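# Transfer iron pellets to tube, cap with disc

## Task

Pour or carry the iron pellets out of the beaker so they end up inside the clear tube, return the beaker to an upright position on the bench, and finish with the loose disc sitting on top of the pellets with both rods passing through its holes. All of this must remain true once the robot lets go.

## Robot and tools

ROBOT. Two arms, left_arm and right_arm, each with a parallel gripper. The fingers extend along the gripper's own +z axis and close along its y axis. end_effector_position is the point between the finger pads, roughly 1 cm short of the tips. Printed positions and orientations may be off by a few centimetres, more at long reach. Joint friction and weight can leave a gripper resting a centimetre or more away from its command with nothing touching it.

FRAMES. Reported poses, velocities and move targets use the scene frame: origin at table-top height, halfway between the two arms' nominal bases; +z up, +x out over the table, left_arm on the +y side (arm names do not match image sides). A BASES line, if shown, gives each real base's calibrated place. Offsets you send are expressed in each arm's own Hand target axes.

execute_actions(actions, cameras). actions is a list of actions; each action is a table of at most 15 rows, one row per control step of 1/30 s. If fewer rows are given, the last row is held for the rest of the 15 steps. Every row has 14 numbers, each in [-1, 1], always covering both arms: dx, dy, dz, rx, ry, rz, opening for left_arm, then the same seven for right_arm. The first six of each arm are an offset, not a pose: they are measured from that arm's Hand target as it was when the action began, in that target's axes. All rows in one action count from that same start; the next action starts from the new Hand target, so sending the same offset again moves further. Scale: 1.0 equals 0.6 m for dx, dy, dz and 180 degrees for rotation; rx, ry, rz form a single rotation vector. opening is absolute: +1 fully open (0.094 m), -1 closed. To leave an arm's pose alone send six zeros; to keep a gripper as it is, resend its current command (a 0 is a real half-open command). An empty actions list returns the full state. cameras: names to include; omitted, null or ["all"] gives all, [] gives none; an unknown name invalidates the call.

move(target, speed, blend, opening_speed, blocking, cameras). target is one 14-number row or a list of up to 15 rows in the same layout and scale; every row is an offset from the Hand targets at the move's start, not from the previous row. Paths are straight lines, all finish together, last at least 0.5 s and are cut off at 10 s. They do not avoid obstacles or the other arm. speed: m/s, 0.002 to 0.5, default 0.25, rotation up to twice that in rad/s; one value or one per target. blend: metres of corner rounding per target, default 0 (stop at each). opening_speed: rate on the -1..+1 scale per second, at least 0.2; use a low value on fragile parts. The first row's openings are sent at the start; openings in later rows are applied only after all arms stop at that row. blocking=false returns after about 0.5 s while motion continues. The result adds a move: line with the ending (done, off_target, moving, held, fault) and any limits (paced = pose clipped, held = steps withheld). done means at rest within 10 mm and 2 degrees; it says nothing about contact.

wait(seconds): 0 to 10 s, arms keep their last command; a running move continues. stop(): brakes a running move; needs stopping room. zoom_image(camera, region): camera is cam_high, cam_left_wrist or cam_right_wrist; region [x0, y0, x1, y1] in pixels from the top-left, at most 504 by 504, of that camera's latest image. finished_scene(scene): pass the current scene's number, shown in the first result; ends the scene irreversibly.

RESULT LINES. end_effector_position (m) and end_effector_quat_wxyz per arm; Hand target, your last command after clipping, which the next offsets start from; Tool commands; grip_measured on the opening scale (reads up to ~1.6 mm wide when empty, up to ~3 mm narrower than a squeezed hard part, more for small or round ones); Joint positions (last value is finger opening in m); joint velocities ("within noise" when idle); joint torques (include own weight; entries 1 to 3 wrap at ±28 N m). Quiet or unchanged items are often omitted.

CONTROL. Each step the command is clipped to within 100 mm and 20 degrees of the measured pose, so one action may fall short. A gripper often settles short of its Hand target; resend zeros or the missing offset. To end a push or if the gripper is dragged, command the target back past the gripper. Grippers press at full force (about 50 to 64 N per pad) once commanded about 0.05 below first contact (0.11 for small or round items); to release, command well above grip_measured.

JOINT RANGES (rad): waist -2.618..3.054, shoulder 0..3.142, elbow 0..3.142 (straight 2.901), wrist pitch -1.571..1.571, wrist yaw -1.571..1.571, wrist roll -2.094..2.094.

CAMERAS. cam_high (pinhole+radial), cam_left_wrist and cam_right_wrist (fisheye), all 672x504.

AVOID. Dropping items, opening on a moving part, fast contacts, hard presses, and contact between the arms (a hard one can fail the scene). Nothing may fall off or be left off the table. Keep paths away from an arm's own base and avoid nearly straight arms, which swing and change shoulder posture. Brief outside tugs on held parts or pushes on loose ones can occur. Watch motor heat from holding loads or straining: MOTOR HOT at 75 °C, an over-temperature fold of that arm at 90 °C, and collapse at 100 °C.

Each tool is called after "Call:" as name([rows], argument=value, ...), one row to a line, values as JSON.

## Session

Call:
execute_actions(actions=[])

Scene clock: 0.00 s.
left_arm: end_effector_position=(+0.2618, +0.0057, +0.2665) grip_measured=+1.000 end_effector_quat_wxyz=(+0.255, +0.492, +0.832, +0.029) | right_arm: end_effector_position=(+0.2414, -0.1332, +0.1888) grip_measured=+1.000 end_effector_quat_wxyz=(-0.390, +0.695, -0.565, -0.212)
Joint positions: left_arm=[-1.04 1.58 1.737 -1.297 -0.299 0.078 0.094] | right_arm=[0.184 1.27 0.849 -0.695 -0.831 -1.376 0.094]
Joint velocities: within noise
Joint torques (N m): no reading
Heat: left arm: 26 °C; right arm: 33 °C.
Hand target: left_arm +0.2629, +0.0052, +0.2767; +0.270, +0.485, +0.831, +0.022 | right_arm +0.2418, -0.1303, +0.1993; -0.403, +0.694, -0.557, -0.215
Tool commands: left_gripper/opening=+1.0 right_gripper/opening=+1.0

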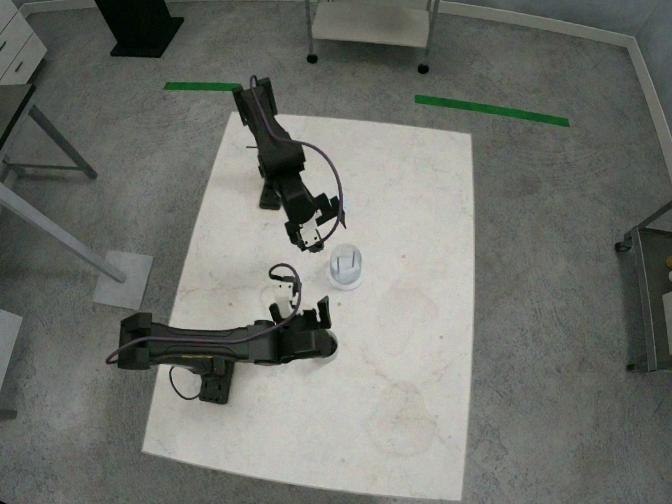

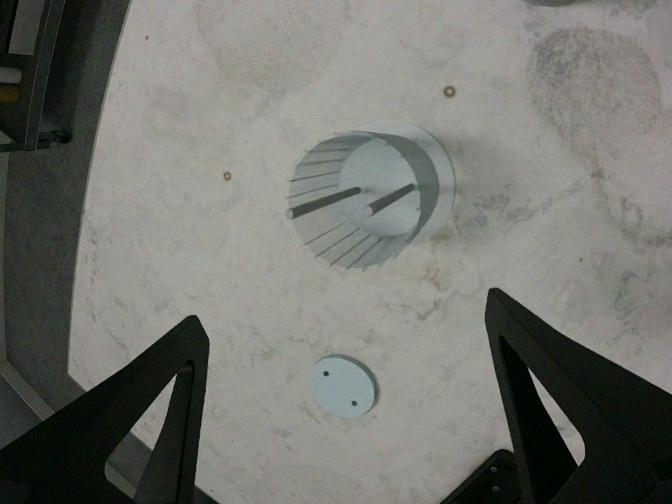

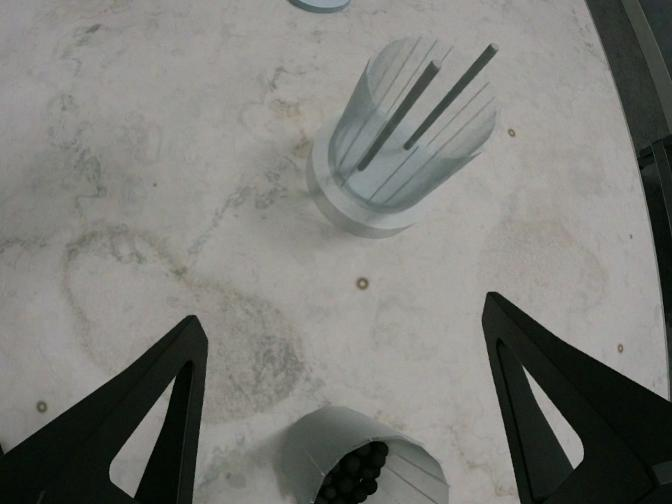

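Call:
zoom_image(camera="cam_high", region=[230, 150, 450, 380])

Call:
zoom_image(camera="cam_left_wrist", region=[180, 80, 540, 460])

Call:
zoom_image(camera="cam_right_wrist", region=[220, 0, 620, 504])

Scaled by 2.191.

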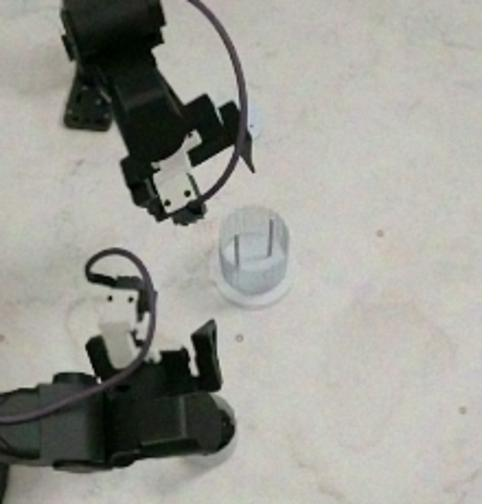

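Scaled by 1.326 from the camera's 672x504 image, which has a finer 960x720 frame.

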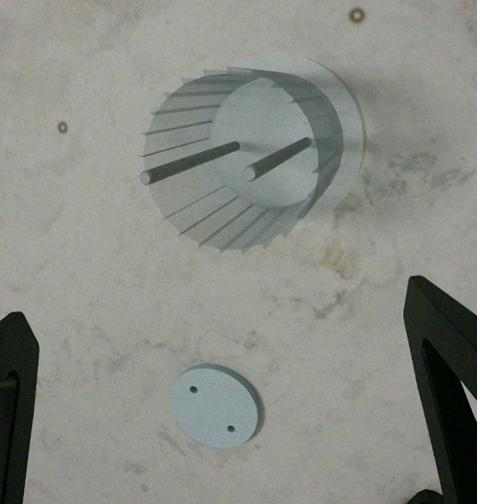

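Scaled by 1.000.

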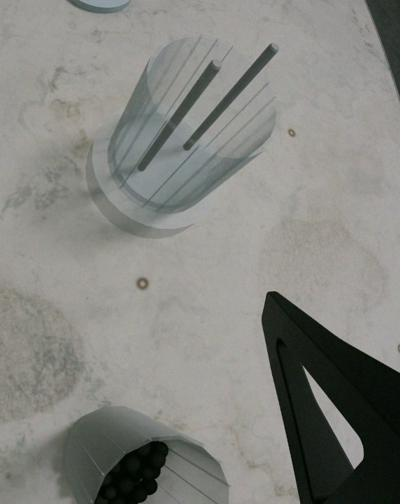

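Call:
move(target=[0.2558, 0.2037, -0.1807, -0.0756, -0.0567, -0.2607, 1.0, -0.0665, -0.062, -0.2835, 0.2884, 0.107, 0.3683, 1.0], speed=0.3)

Scene clock: 18.57 s.
left_arm: end_effector_position=(+0.2567, +0.2156, +0.3408) grip_measured=+1.000 end_effector_quat_wxyz=(+0.386, +0.081, +0.918, -0.035) | right_arm: end_effector_position=(+0.2421, -0.2391, +0.3290) grip_measured=+1.000 end_effector_quat_wxyz=(+0.372, -0.087, +0.923, +0.033)
Joint positions: left_arm=[-0.502 0.977 1.496 -1.323 -0.241 -0.246 0.094] | right_arm=[0.406 0.98 1.31 -1.149 0.163 0.167 0.094]
Joint torques (N m): left_arm=[0.92 -1.32 5.35 1.36 -0.05 -0.03] | right_arm=[0.75 -0.85 7.27 1.04 0.19 0.2]
Hand target: left_arm +0.2501, +0.2199, +0.3401; +0.382, +0.081, +0.920, -0.033 | right_arm +0.2398, -0.2401, +0.3402; +0.381, -0.080, +0.920, +0.033
Off the commanded pose: left_arm 0.008 m, 1 deg | right_arm 0.012 m, 1 deg.
move: off_target (right_arm)

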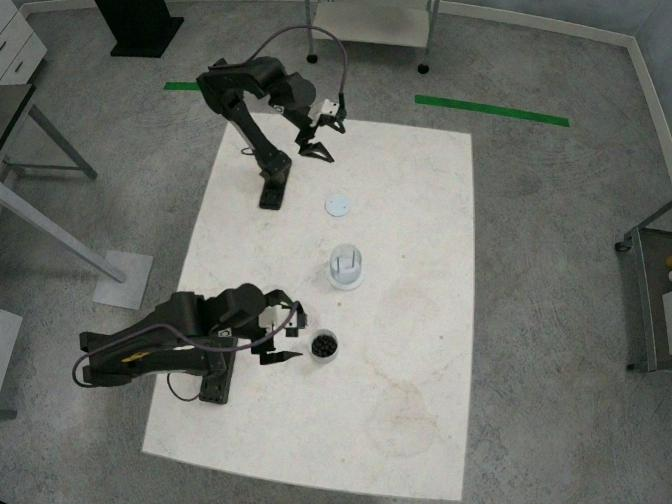

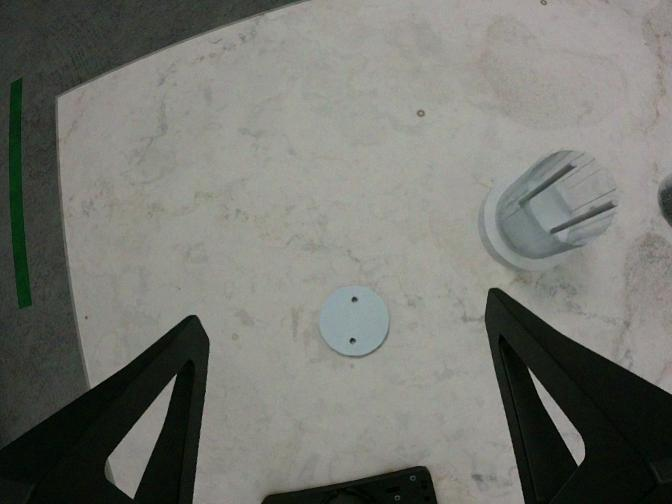

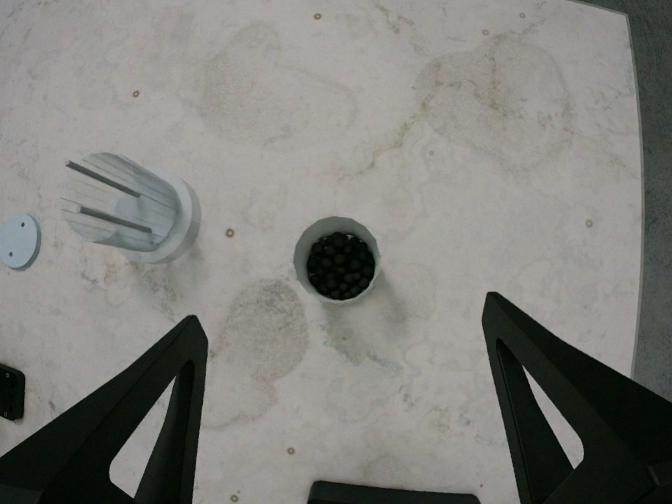

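Call:
zoom_image(camera="cam_left_wrist", region=[270, 130, 640, 400])

Call:
zoom_image(camera="cam_right_wrist", region=[0, 120, 400, 420])

Call:
zoom_image(camera="cam_high", region=[240, 170, 420, 400])

Scaled by 1.362 from the camera's 672x504 image, which has a finer 960x720 frame.

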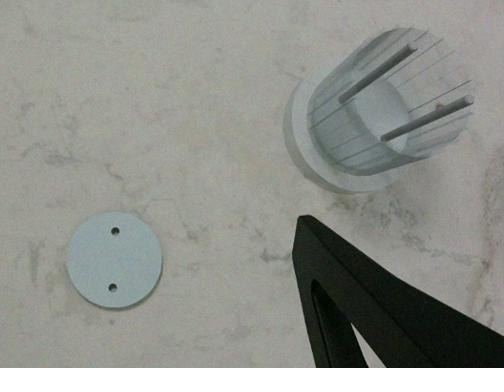

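Scaled by 1.260 from the camera's 672x504 image, which has a finer 960x720 frame.

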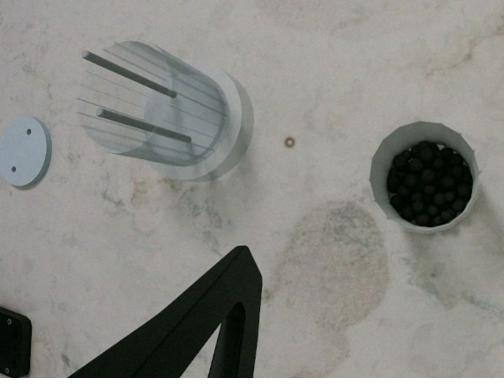

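Scaled by 2.191.

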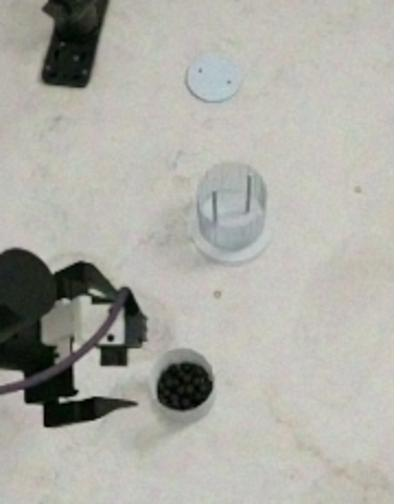

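Call:
move(target=[0.1414, 0, 0.1414, 0, 0, 0, 1.0, 0.1414, 0, 0.1414, 0, 0, 0, 1.0], speed=0.2)

Scene clock: 34.83 s.
left_arm: end_effector_position=(+0.2446, +0.2225, +0.2143) grip_measured=+1.000 end_effector_quat_wxyz=(+0.365, +0.085, +0.927, -0.025) | right_arm: end_effector_position=(+0.2350, -0.2426, +0.2130) grip_measured=+1.000 end_effector_quat_wxyz=(+0.358, -0.087, +0.929, +0.028)
Joint positions: left_arm=[-0.502 0.71 0.887 -1.031 -0.241 -0.246 0.094] | right_arm=[0.406 0.805 0.783 -0.828 0.165 0.17 0.094]
Joint torques (N m): left_arm=[0.77 -0.59 5.96 1.9 -0.04 0.05] | right_arm=[0.73 -1.54 4.6 1.61 0.18 0.17]
Hand target: left_arm +0.2502, +0.2199, +0.2201; +0.382, +0.081, +0.920, -0.033 | right_arm +0.2399, -0.2401, +0.2203; +0.381, -0.080, +0.920, +0.033
Off the commanded pose: left_arm 0.008 m, 2 deg | right_arm 0.009 m, 3 deg.
move: off_target (right_arm)

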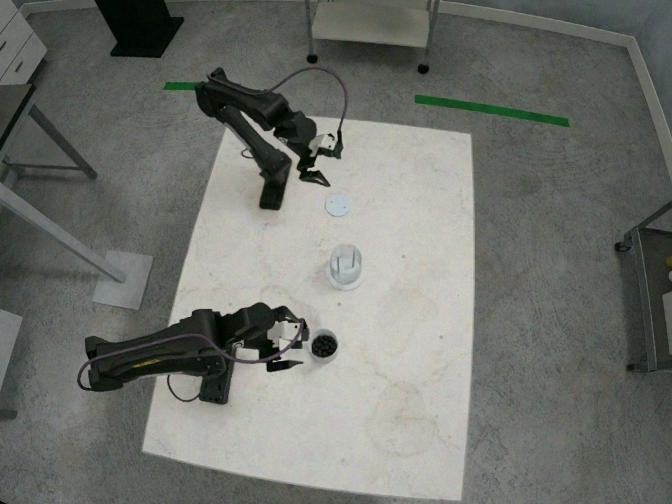

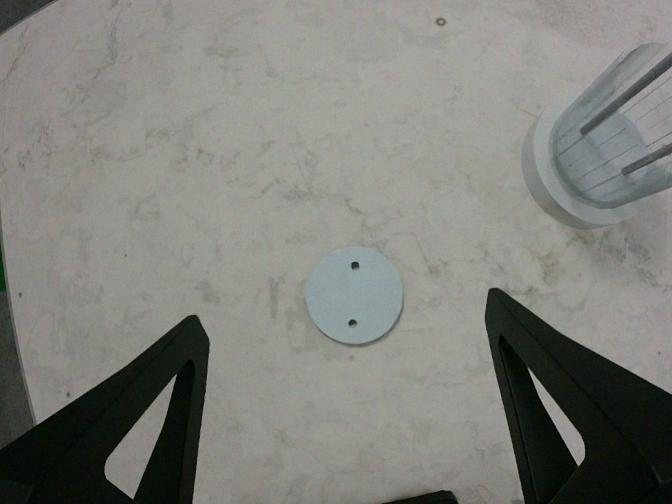

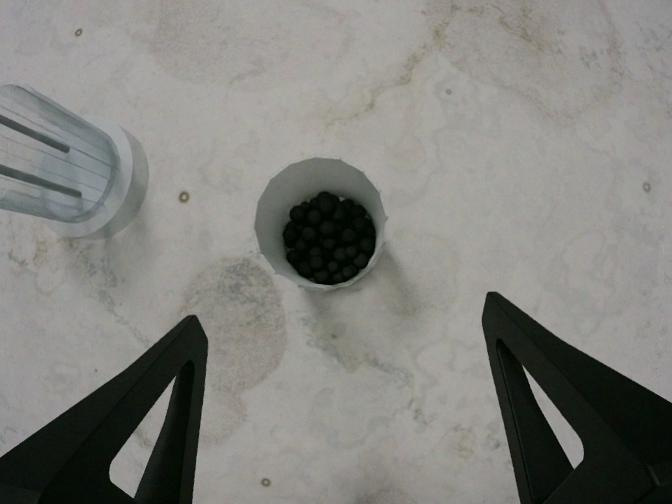

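Call:
zoom_image(camera="cam_left_wrist", region=[280, 20, 672, 380])

Call:
zoom_image(camera="cam_right_wrist", region=[0, 60, 420, 320])

Scaled by 1.286 from the camera's 672x504 image, which has a finer 960x720 frame.

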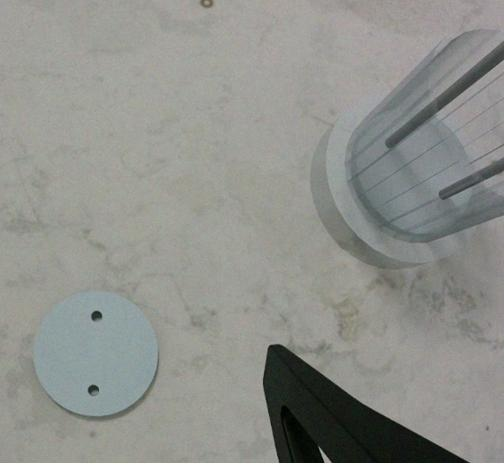

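Scaled by 1.200 from the camera's 672x504 image, which has a finer 960x720 frame.

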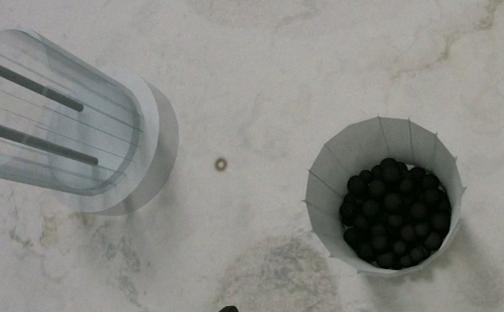

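Call:
move(target=[0.0732, 0.0363, 0.092, 0.0985, 0.237, 0.2363, 1.0, 0.0017, 0.0312, 0.0932, -0.1572, -0.0915, -0.1162, 1.0], speed=0.25)

Scene clock: 63.03 s.
left_arm: end_effector_position=(+0.2587, +0.2419, +0.1443) grip_measured=+1.000 end_effector_quat_wxyz=(-0.004, +0.453, +0.892, -0.001) | right_arm: end_effector_position=(+0.2730, -0.2171, +0.1754) grip_measured=+1.000 end_effector_quat_wxyz=(+0.461, -0.316, +0.806, +0.196)
Joint positions: left_arm=[-0.2 1.393 1.189 -1.375 0 0.724 0.094] | right_arm=[-0.072 0.942 0.474 -0.241 -0.699 -0.474 0.094]
Joint torques (N m): left_arm=[-0.75 -3.86 8.06 0.22 -0.06 0.09] | right_arm=[-0.64 -1.36 4.59 1.63 -0.48 -0.14]
Hand target: left_arm +0.2619, +0.2400, +0.1500; +0.000, +0.462, +0.887, -0.001 | right_arm +0.2749, -0.2150, +0.1800; +0.476, -0.328, +0.792, +0.197
Off the commanded pose: left_arm 0.007 m, 1 deg | right_arm 0.005 m, 3 deg.
move: off_target (right_arm)

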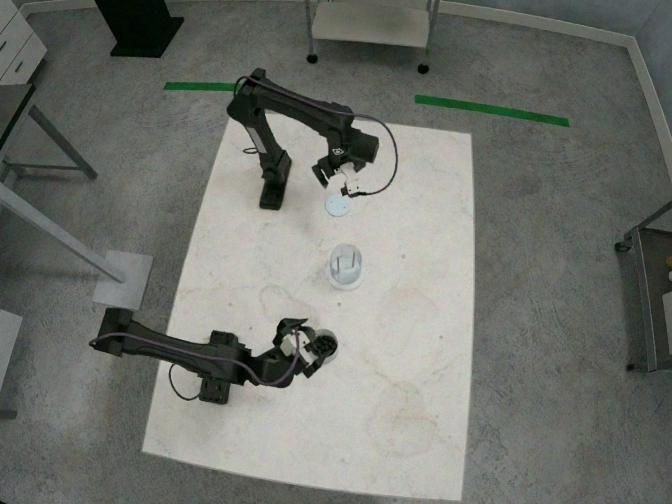

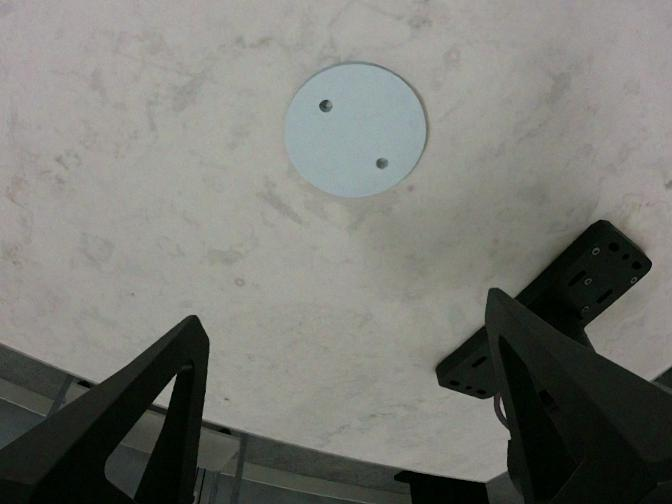

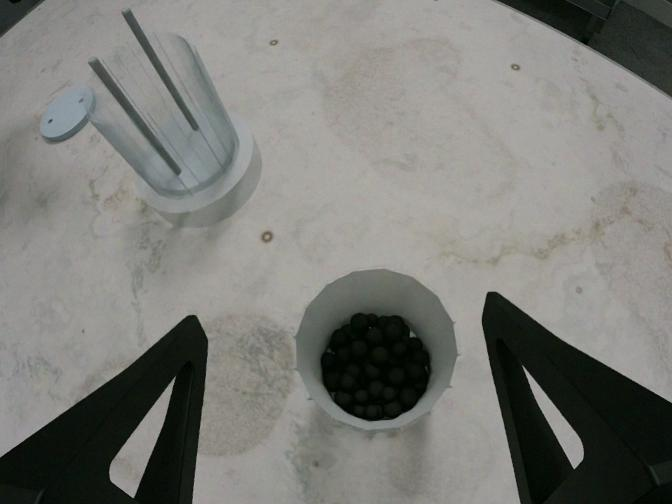

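Call:
zoom_image(camera="cam_right_wrist", region=[20, 0, 300, 240])

Call:
zoom_image(camera="cam_right_wrist", region=[170, 240, 530, 504])

Call:
zoom_image(camera="cam_left_wrist", region=[180, 30, 530, 360])

Scaled by 1.800 from the camera's 672x504 image, which has a finer 960x720 frame.

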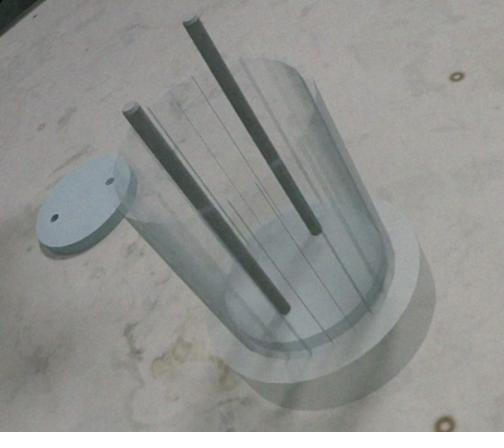

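Scaled by 1.400 from the camera's 672x504 image, which has a finer 960x720 frame.

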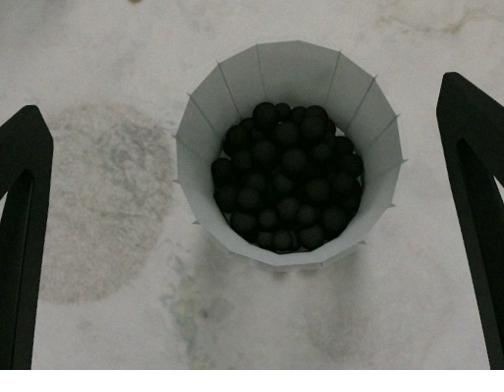

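Scaled by 1.440 from the camera's 672x504 image, which has a finer 960x720 frame.

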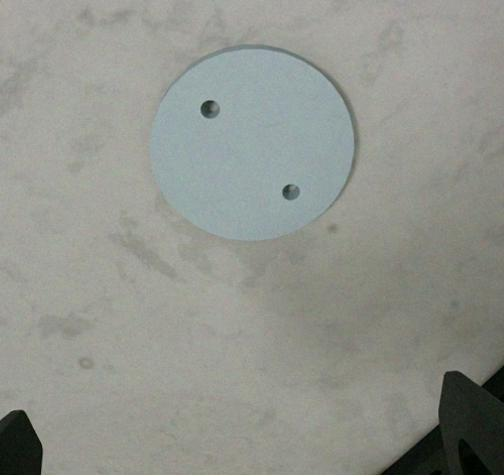

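Call:
move(target=[-0.01, 0, 0.1, 0, 0, 0, 1.0, 0.0883, -0.015, 0.0469, 0, 0, 0, 1.0], speed=0.15)

Scene clock: 70.00 s.
left_arm: end_effector_position=(+0.2610, +0.2385, +0.0917) grip_measured=+1.000 end_effector_quat_wxyz=(-0.007, +0.459, +0.888, -0.001) | right_arm: end_effector_position=(+0.2788, -0.2188, +0.1183) grip_measured=+1.000 end_effector_quat_wxyz=(+0.467, -0.331, +0.796, +0.199)
Joint positions: left_arm=[-0.213 1.425 1.006 -1.166 -0.001 0.724 0.094] | right_arm=[-0.098 1.141 0.303 0.12 -0.742 -0.525 0.094]
Joint torques (N m): left_arm=[-0.68 -3.89 5.26 0.55 0 -0.07] | right_arm=[-0.75 -1.69 3.96 1.57 -0.32 0.03]
Hand target: left_arm +0.2653, +0.2350, +0.0900; +0.000, +0.462, +0.887, -0.001 | right_arm +0.2813, -0.2214, +0.1200; +0.476, -0.328, +0.792, +0.197
Off the commanded pose: left_arm 0.006 m, 1 deg | right_arm 0.004 m, 1 deg.
move: done

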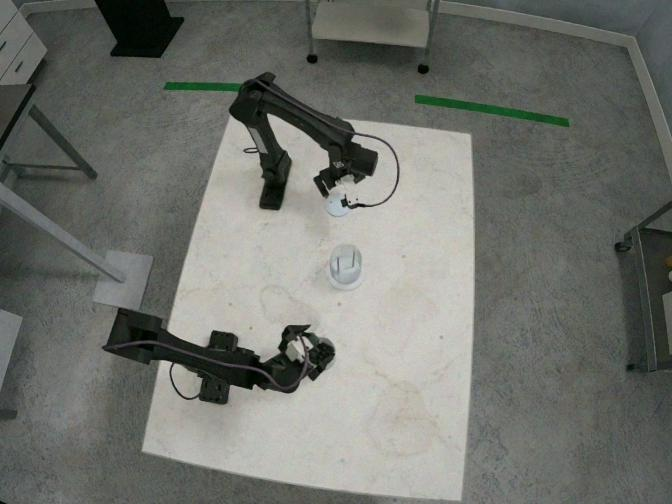

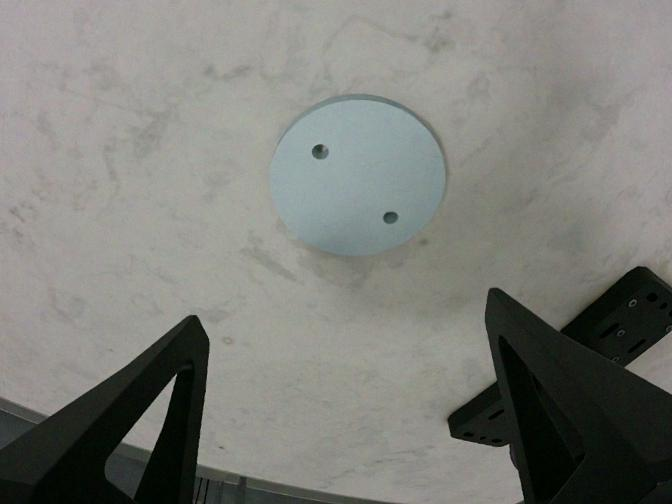

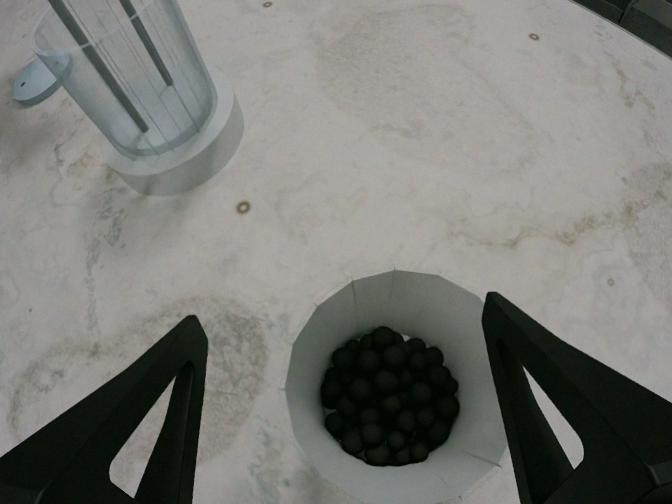

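Call:
zoom_image(camera="cam_right_wrist", region=[170, 220, 560, 504])

Call:
zoom_image(camera="cam_left_wrist", region=[180, 60, 560, 400])

Call:
zoom_image(camera="cam_high", region=[200, 150, 420, 410])

Scaled by 1.292 from the camera's 672x504 image, which has a finer 960x720 frame.

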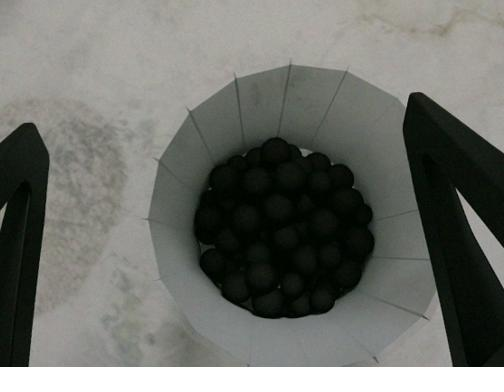

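Scaled by 1.326 from the camera's 672x504 image, which has a finer 960x720 frame.

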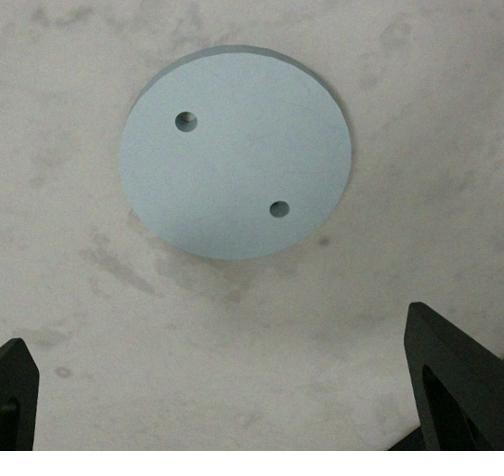

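Scaled by 1.938.

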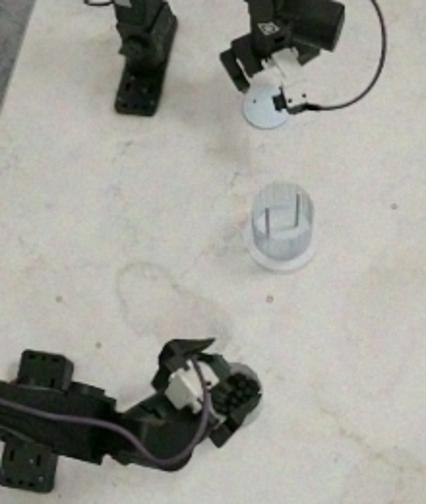

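Call:
move([
  [-0.01, -0.0117, 0.03, 0, 0, 0, 1.0, -0.022, 0, -0.0117, 0, 0, 0, 1.0],
  [-0.01, -0.0117, 0.075, 0, 0, 0, 1.0, -0.022, -0.027, -0.0117, 0, 0, 0, 1.0],
], speed=0.15, blend=0.005)

Call:
zoom_image(camera="cam_right_wrist", region=[170, 220, 560, 504])

Scene clock: 78.57 s.
left_arm: end_effector_position=(+0.2589, +0.2289, +0.0471) grip_measured=+1.000 end_effector_quat_wxyz=(-0.007, +0.466, +0.885, +0.000) | right_arm: end_effector_position=(+0.2888, -0.2349, +0.1248) grip_measured=+1.000 end_effector_quat_wxyz=(+0.470, -0.317, +0.801, +0.192)
Joint positions: left_arm=[-0.258 1.474 0.865 -0.975 -0.003 0.696 0.094] | right_arm=[-0.164 1.163 0.349 0.075 -0.766 -0.553 0.094]
Joint torques (N m): left_arm=[-0.55 -3.92 5.3 0.57 0.05 -0.13] | right_arm=[-0.5 -2.17 7.21 1.06 -0.5 -0.12]
Hand target: left_arm +0.2629, +0.2261, +0.0450; +0.000, +0.462, +0.887, -0.001 | right_arm +0.2927, -0.2328, +0.1350; +0.476, -0.328, +0.792, +0.197
Off the commanded pose: left_arm 0.005 m, 1 deg | right_arm 0.011 m, 2 deg.
move: off_target (right_arm)

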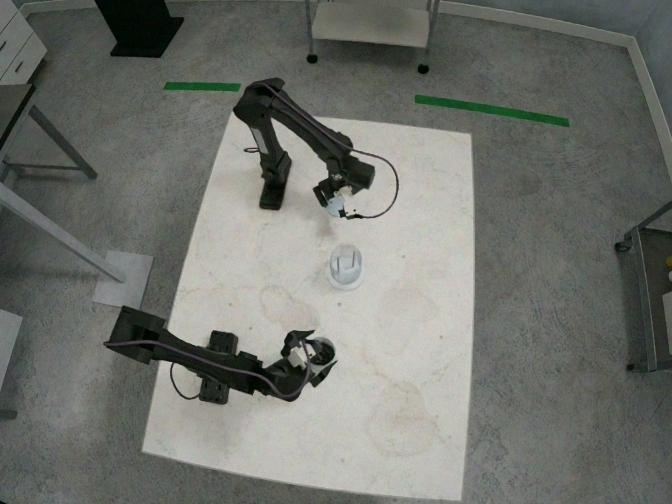

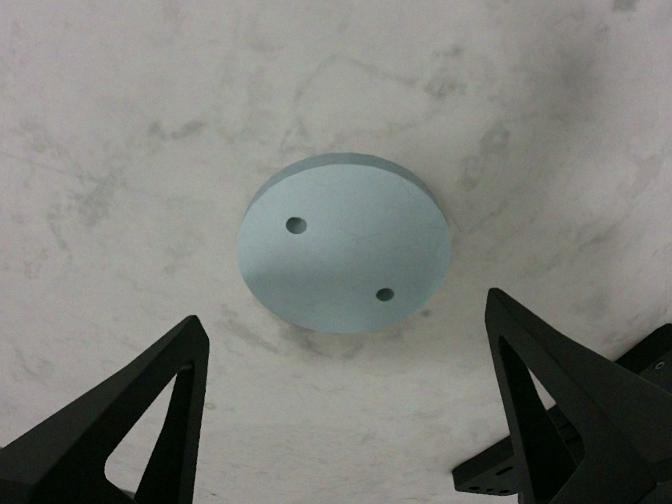

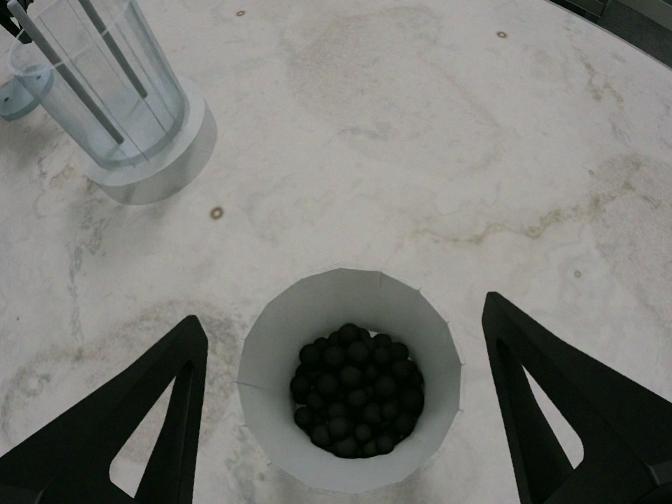

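Scaled by 1.292 from the camera's 672x504 image, which has a finer 960x720 frame.

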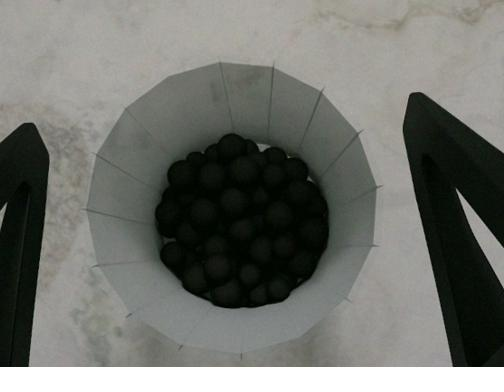

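Call:
move(target=[0, 0, 0, 0, 0, 0, 1.0, 0.1012, -0.0012, 0.0248, 0, 0, 0, 1.0], speed=0.12)

Call:
zoom_image(camera="cam_right_wrist", region=[170, 220, 560, 504])

Scene clock: 84.37 s.
left_arm: end_effector_position=(+0.2593, +0.2288, +0.0471) grip_measured=+1.000 end_effector_quat_wxyz=(-0.006, +0.466, +0.885, +0.000) | right_arm: end_effector_position=(+0.2823, -0.2468, +0.0704) grip_measured=+1.000 end_effector_quat_wxyz=(+0.463, -0.317, +0.805, +0.195)
Joint positions: left_arm=[-0.258 1.474 0.865 -0.973 -0.003 0.696 0.094] | right_arm=[-0.236 1.42 0.235 0.375 -0.817 -0.631 0.094]
Joint torques (N m): left_arm=[-0.76 -4.05 5.23 0.56 0.02 -0.11] | right_arm=[-0.61 -2.8 2.78 1.48 -0.54 -0.12]
Hand target: left_arm +0.2629, +0.2261, +0.0450; +0.000, +0.462, +0.887, -0.001 | right_arm +0.2824, -0.2442, +0.0744; +0.476, -0.328, +0.792, +0.197
Off the commanded pose: left_arm 0.005 m, 1 deg | right_arm 0.005 m, 3 deg.
move: off_target (right_arm)

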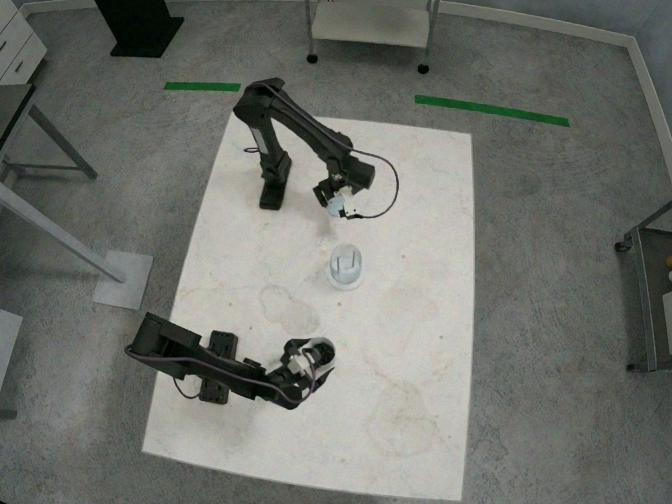

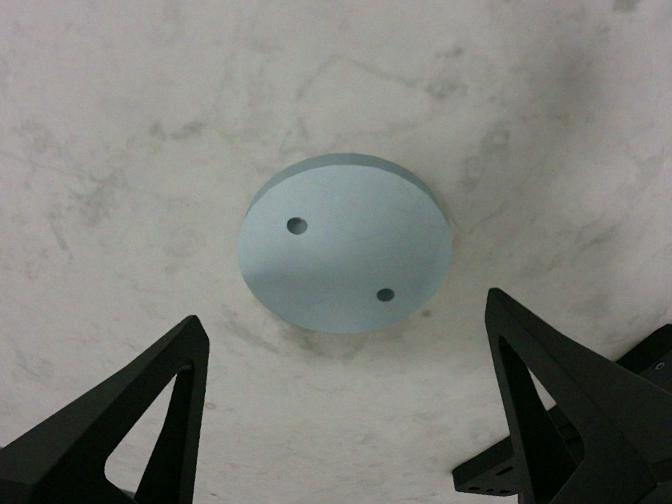

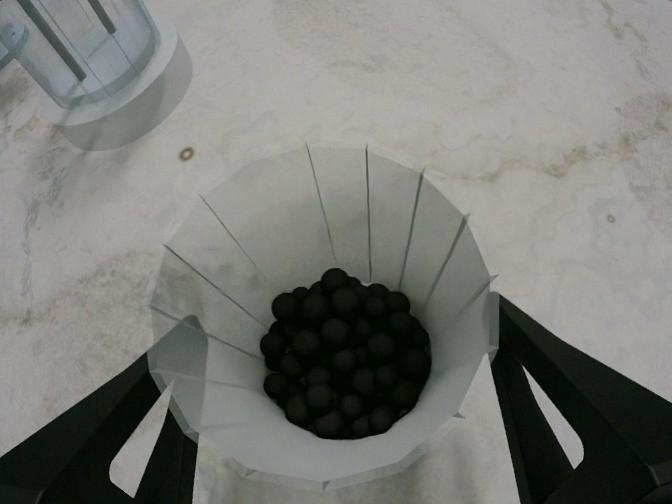

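Scaled by 1.292 from the camera's 672x504 image, which has a finer 960x720 frame.

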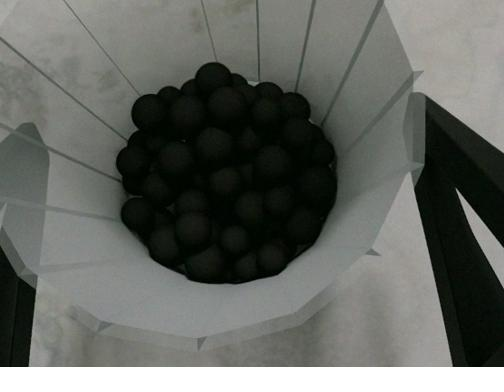

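Call:
move(target=[0, 0, 0, 0, 0, 0, 1.0, 0, 0, 0, 0, 0, 0, 0.42], opening_speed=0.3)

Scene clock: 87.50 s.
left_arm: end_effector_position=(+0.2593, +0.2288, +0.0471) grip_measured=+1.000 end_effector_quat_wxyz=(-0.006, +0.466, +0.885, +0.000) | right_arm: end_effector_position=(+0.2816, -0.2442, +0.0707) grip_measured=+0.657 end_effector_quat_wxyz=(+0.462, -0.321, +0.803, +0.197)
Joint positions: left_arm=[-0.258 1.474 0.865 -0.973 -0.003 0.695 0.094] | right_arm=[-0.229 1.42 0.235 0.375 -0.82 -0.632 0.078]
Joint torques (N m): left_arm=[-0.53 -3.92 5.24 0.56 0 -0.06] | right_arm=[-0.69 -2.77 2.7 1.49 -0.53 -0.1]
Hand target: left_arm +0.2629, +0.2261, +0.0450; +0.000, +0.462, +0.887, -0.001 | right_arm +0.2824, -0.2442, +0.0744; +0.476, -0.328, +0.792, +0.197
Off the commanded pose: left_arm 0.005 m, 1 deg | right_arm 0.004 m, 2 deg.
move: done

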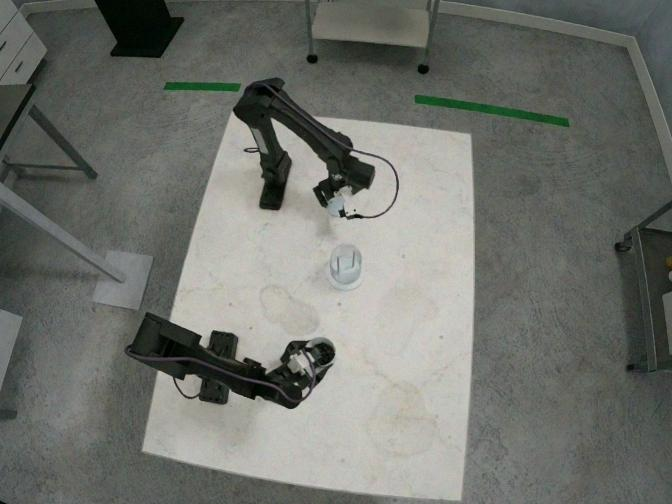

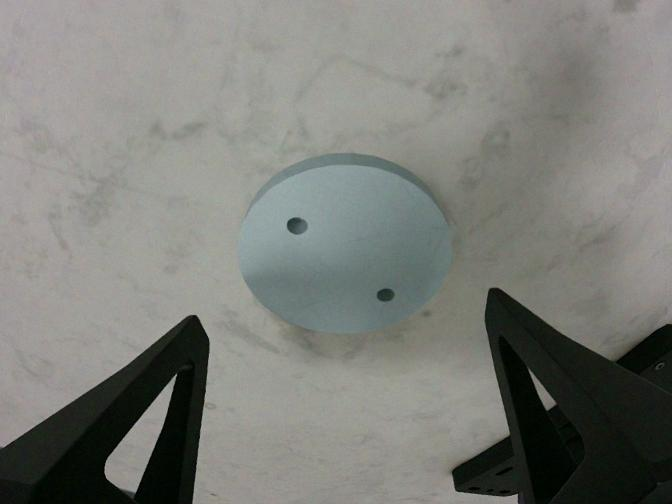

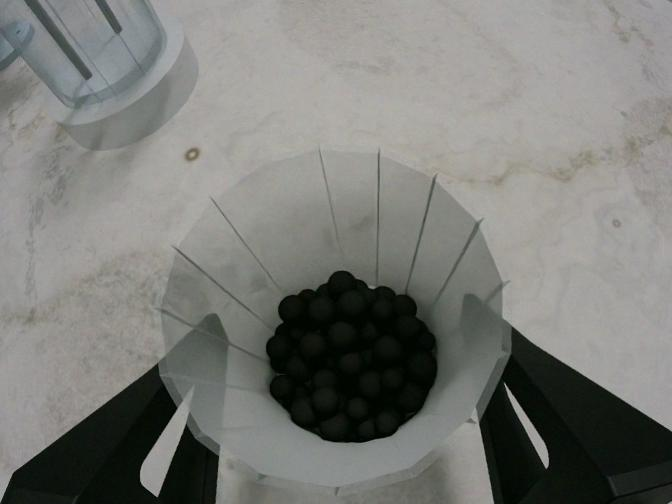

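Call:
move(target=[-0.0838, -0.0448, -0.4248, -0.0491, -0.2747, -0.1038, 1.0, -0.1913, 0, -0.1016, 0, 0, 0, 0.42], speed=0.18)

Scene clock: 99.30 s.
left_arm: end_effector_position=(+0.2650, +0.1722, +0.2800) grip_measured=+1.000 end_effector_quat_wxyz=(+0.369, +0.279, +0.878, -0.123) | right_arm: end_effector_position=(+0.2743, -0.2432, +0.1743) grip_measured=+0.657 end_effector_quat_wxyz=(+0.439, -0.311, +0.816, +0.211)
Joint positions: left_arm=[-0.322 0.911 1.177 -1.059 0.206 0.191 0.094] | right_arm=[-0.229 1.029 0.559 -0.403 -0.815 -0.632 0.078]
Joint torques (N m): left_arm=[-0.81 -1.77 8.16 2 0.07 -0.15] | right_arm=[-0.61 -4.66 8.8 1.17 -0.59 -0.1]
Hand target: left_arm +0.2700, +0.1696, +0.3000; +0.403, +0.272, +0.865, -0.126 | right_arm +0.2824, -0.2442, +0.2043; +0.476, -0.328, +0.792, +0.197
Off the commanded pose: left_arm 0.021 m, 4 deg | right_arm 0.031 m, 6 deg.
move: off_target (left_arm, right_arm)

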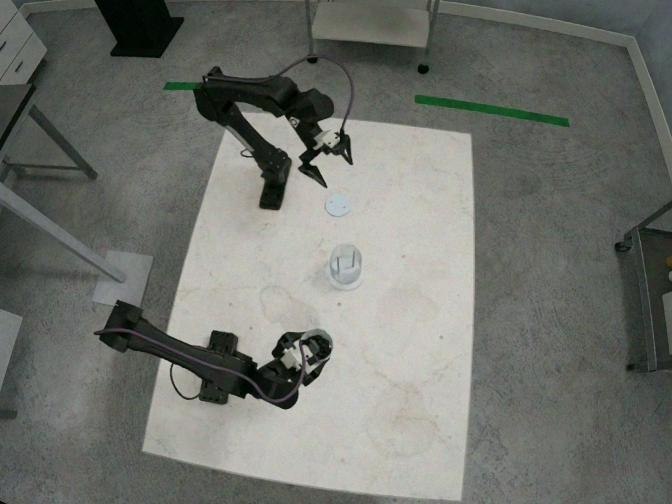

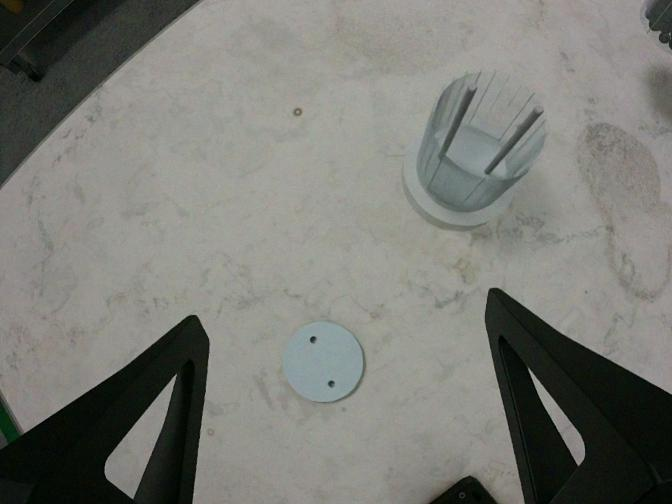

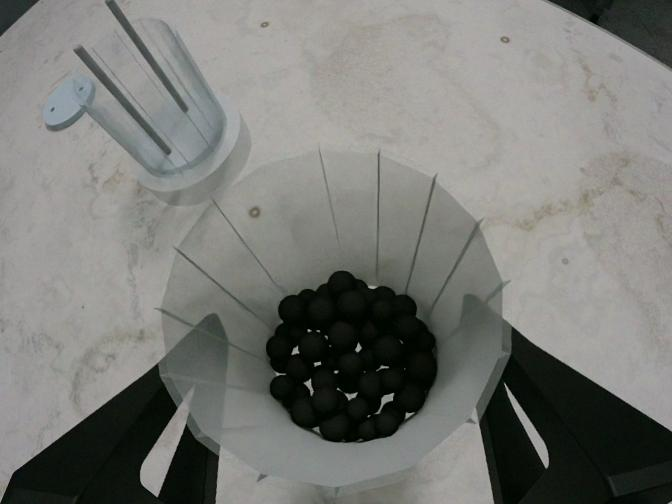

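Call:
zoom_image(camera="cam_right_wrist", region=[20, 0, 280, 220])

Call:
zoom_image(camera="cam_left_wrist", region=[370, 40, 590, 250])

Scaled by 1.938 from the camera's 672x504 image, which has a finer 960x720 frame.

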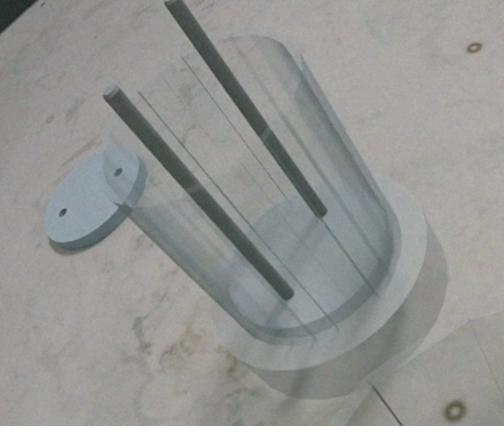

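Scaled by 2.291 from the camera's 672x504 image, which has a finer 960x720 frame.

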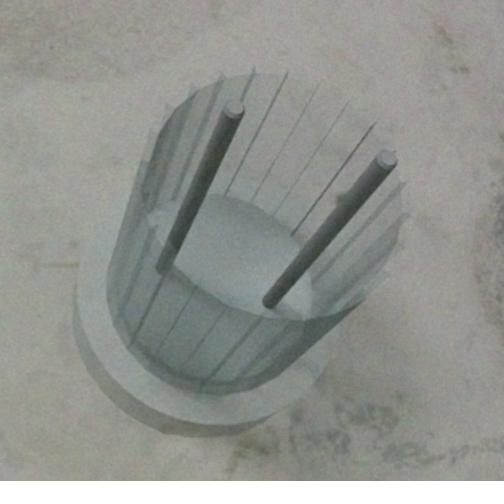

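Call:
move(target=[0, 0, 0, 0.1001, -0.1379, 0.0517, 1.0, -0.146, 0.0537, 0.297, 0, -0.008, -0.01, 0.42], speed=0.15)

Scene clock: 110.47 s.
left_arm: end_effector_position=(+0.2719, +0.1721, +0.2929) grip_measured=+1.000 end_effector_quat_wxyz=(+0.525, +0.352, +0.721, -0.284) | right_arm: end_effector_position=(+0.3741, -0.0944, +0.1574) grip_measured=+0.657 end_effector_quat_wxyz=(+0.425, -0.342, +0.817, +0.188)
Joint positions: left_arm=[0.175 0.789 0.839 -0.642 1.029 0.481 0.094] | right_arm=[0.383 1.562 0.843 0.072 -0.34 -0.227 0.078]
Joint torques (N m): left_arm=[0.44 -1.01 5.9 1.85 0.52 0.07] | right_arm=[0.4 -6.69 8.94 2.3 -0.16 0.15]
Hand target: left_arm +0.2700, +0.1696, +0.3000; +0.540, +0.367, +0.703, -0.282 | right_arm +0.3998, -0.0809, +0.1981; +0.489, -0.338, +0.780, +0.194
Off the commanded pose: left_arm 0.008 m, 3 deg | right_arm 0.050 m, 8 deg.
move: off_target (left_arm, right_arm)

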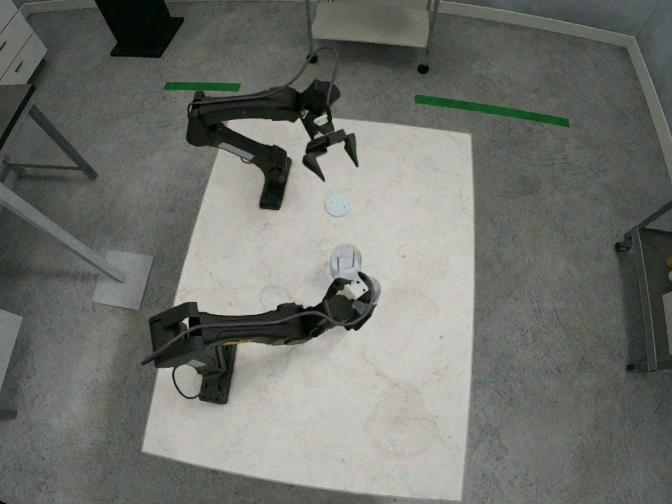

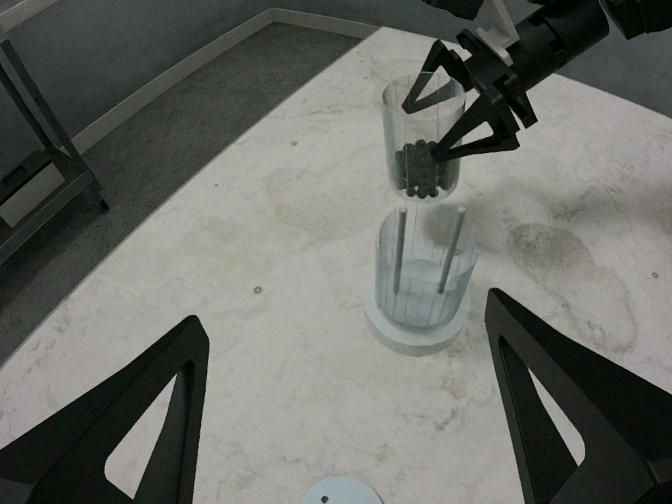

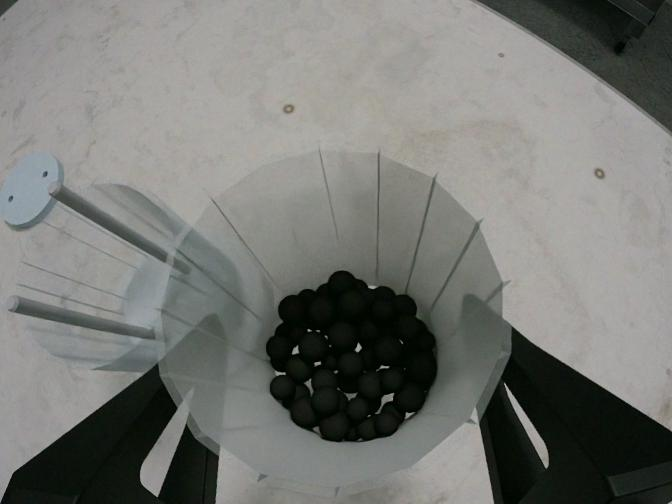

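Call:
zoom_image(camera="cam_left_wrist", region=[330, 20, 640, 370])

Call:
zoom_image(camera="cam_high", region=[270, 180, 450, 360])

Scaled by 1.440 from the camera's 672x504 image, which has a finer 960x720 frame.

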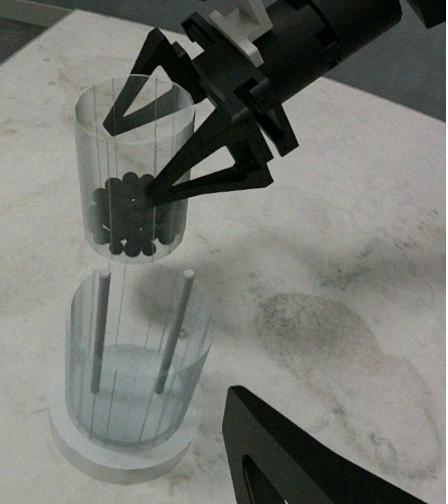

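Scaled by 2.800.

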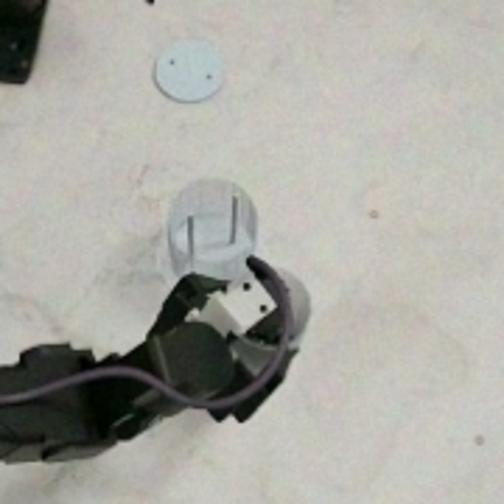

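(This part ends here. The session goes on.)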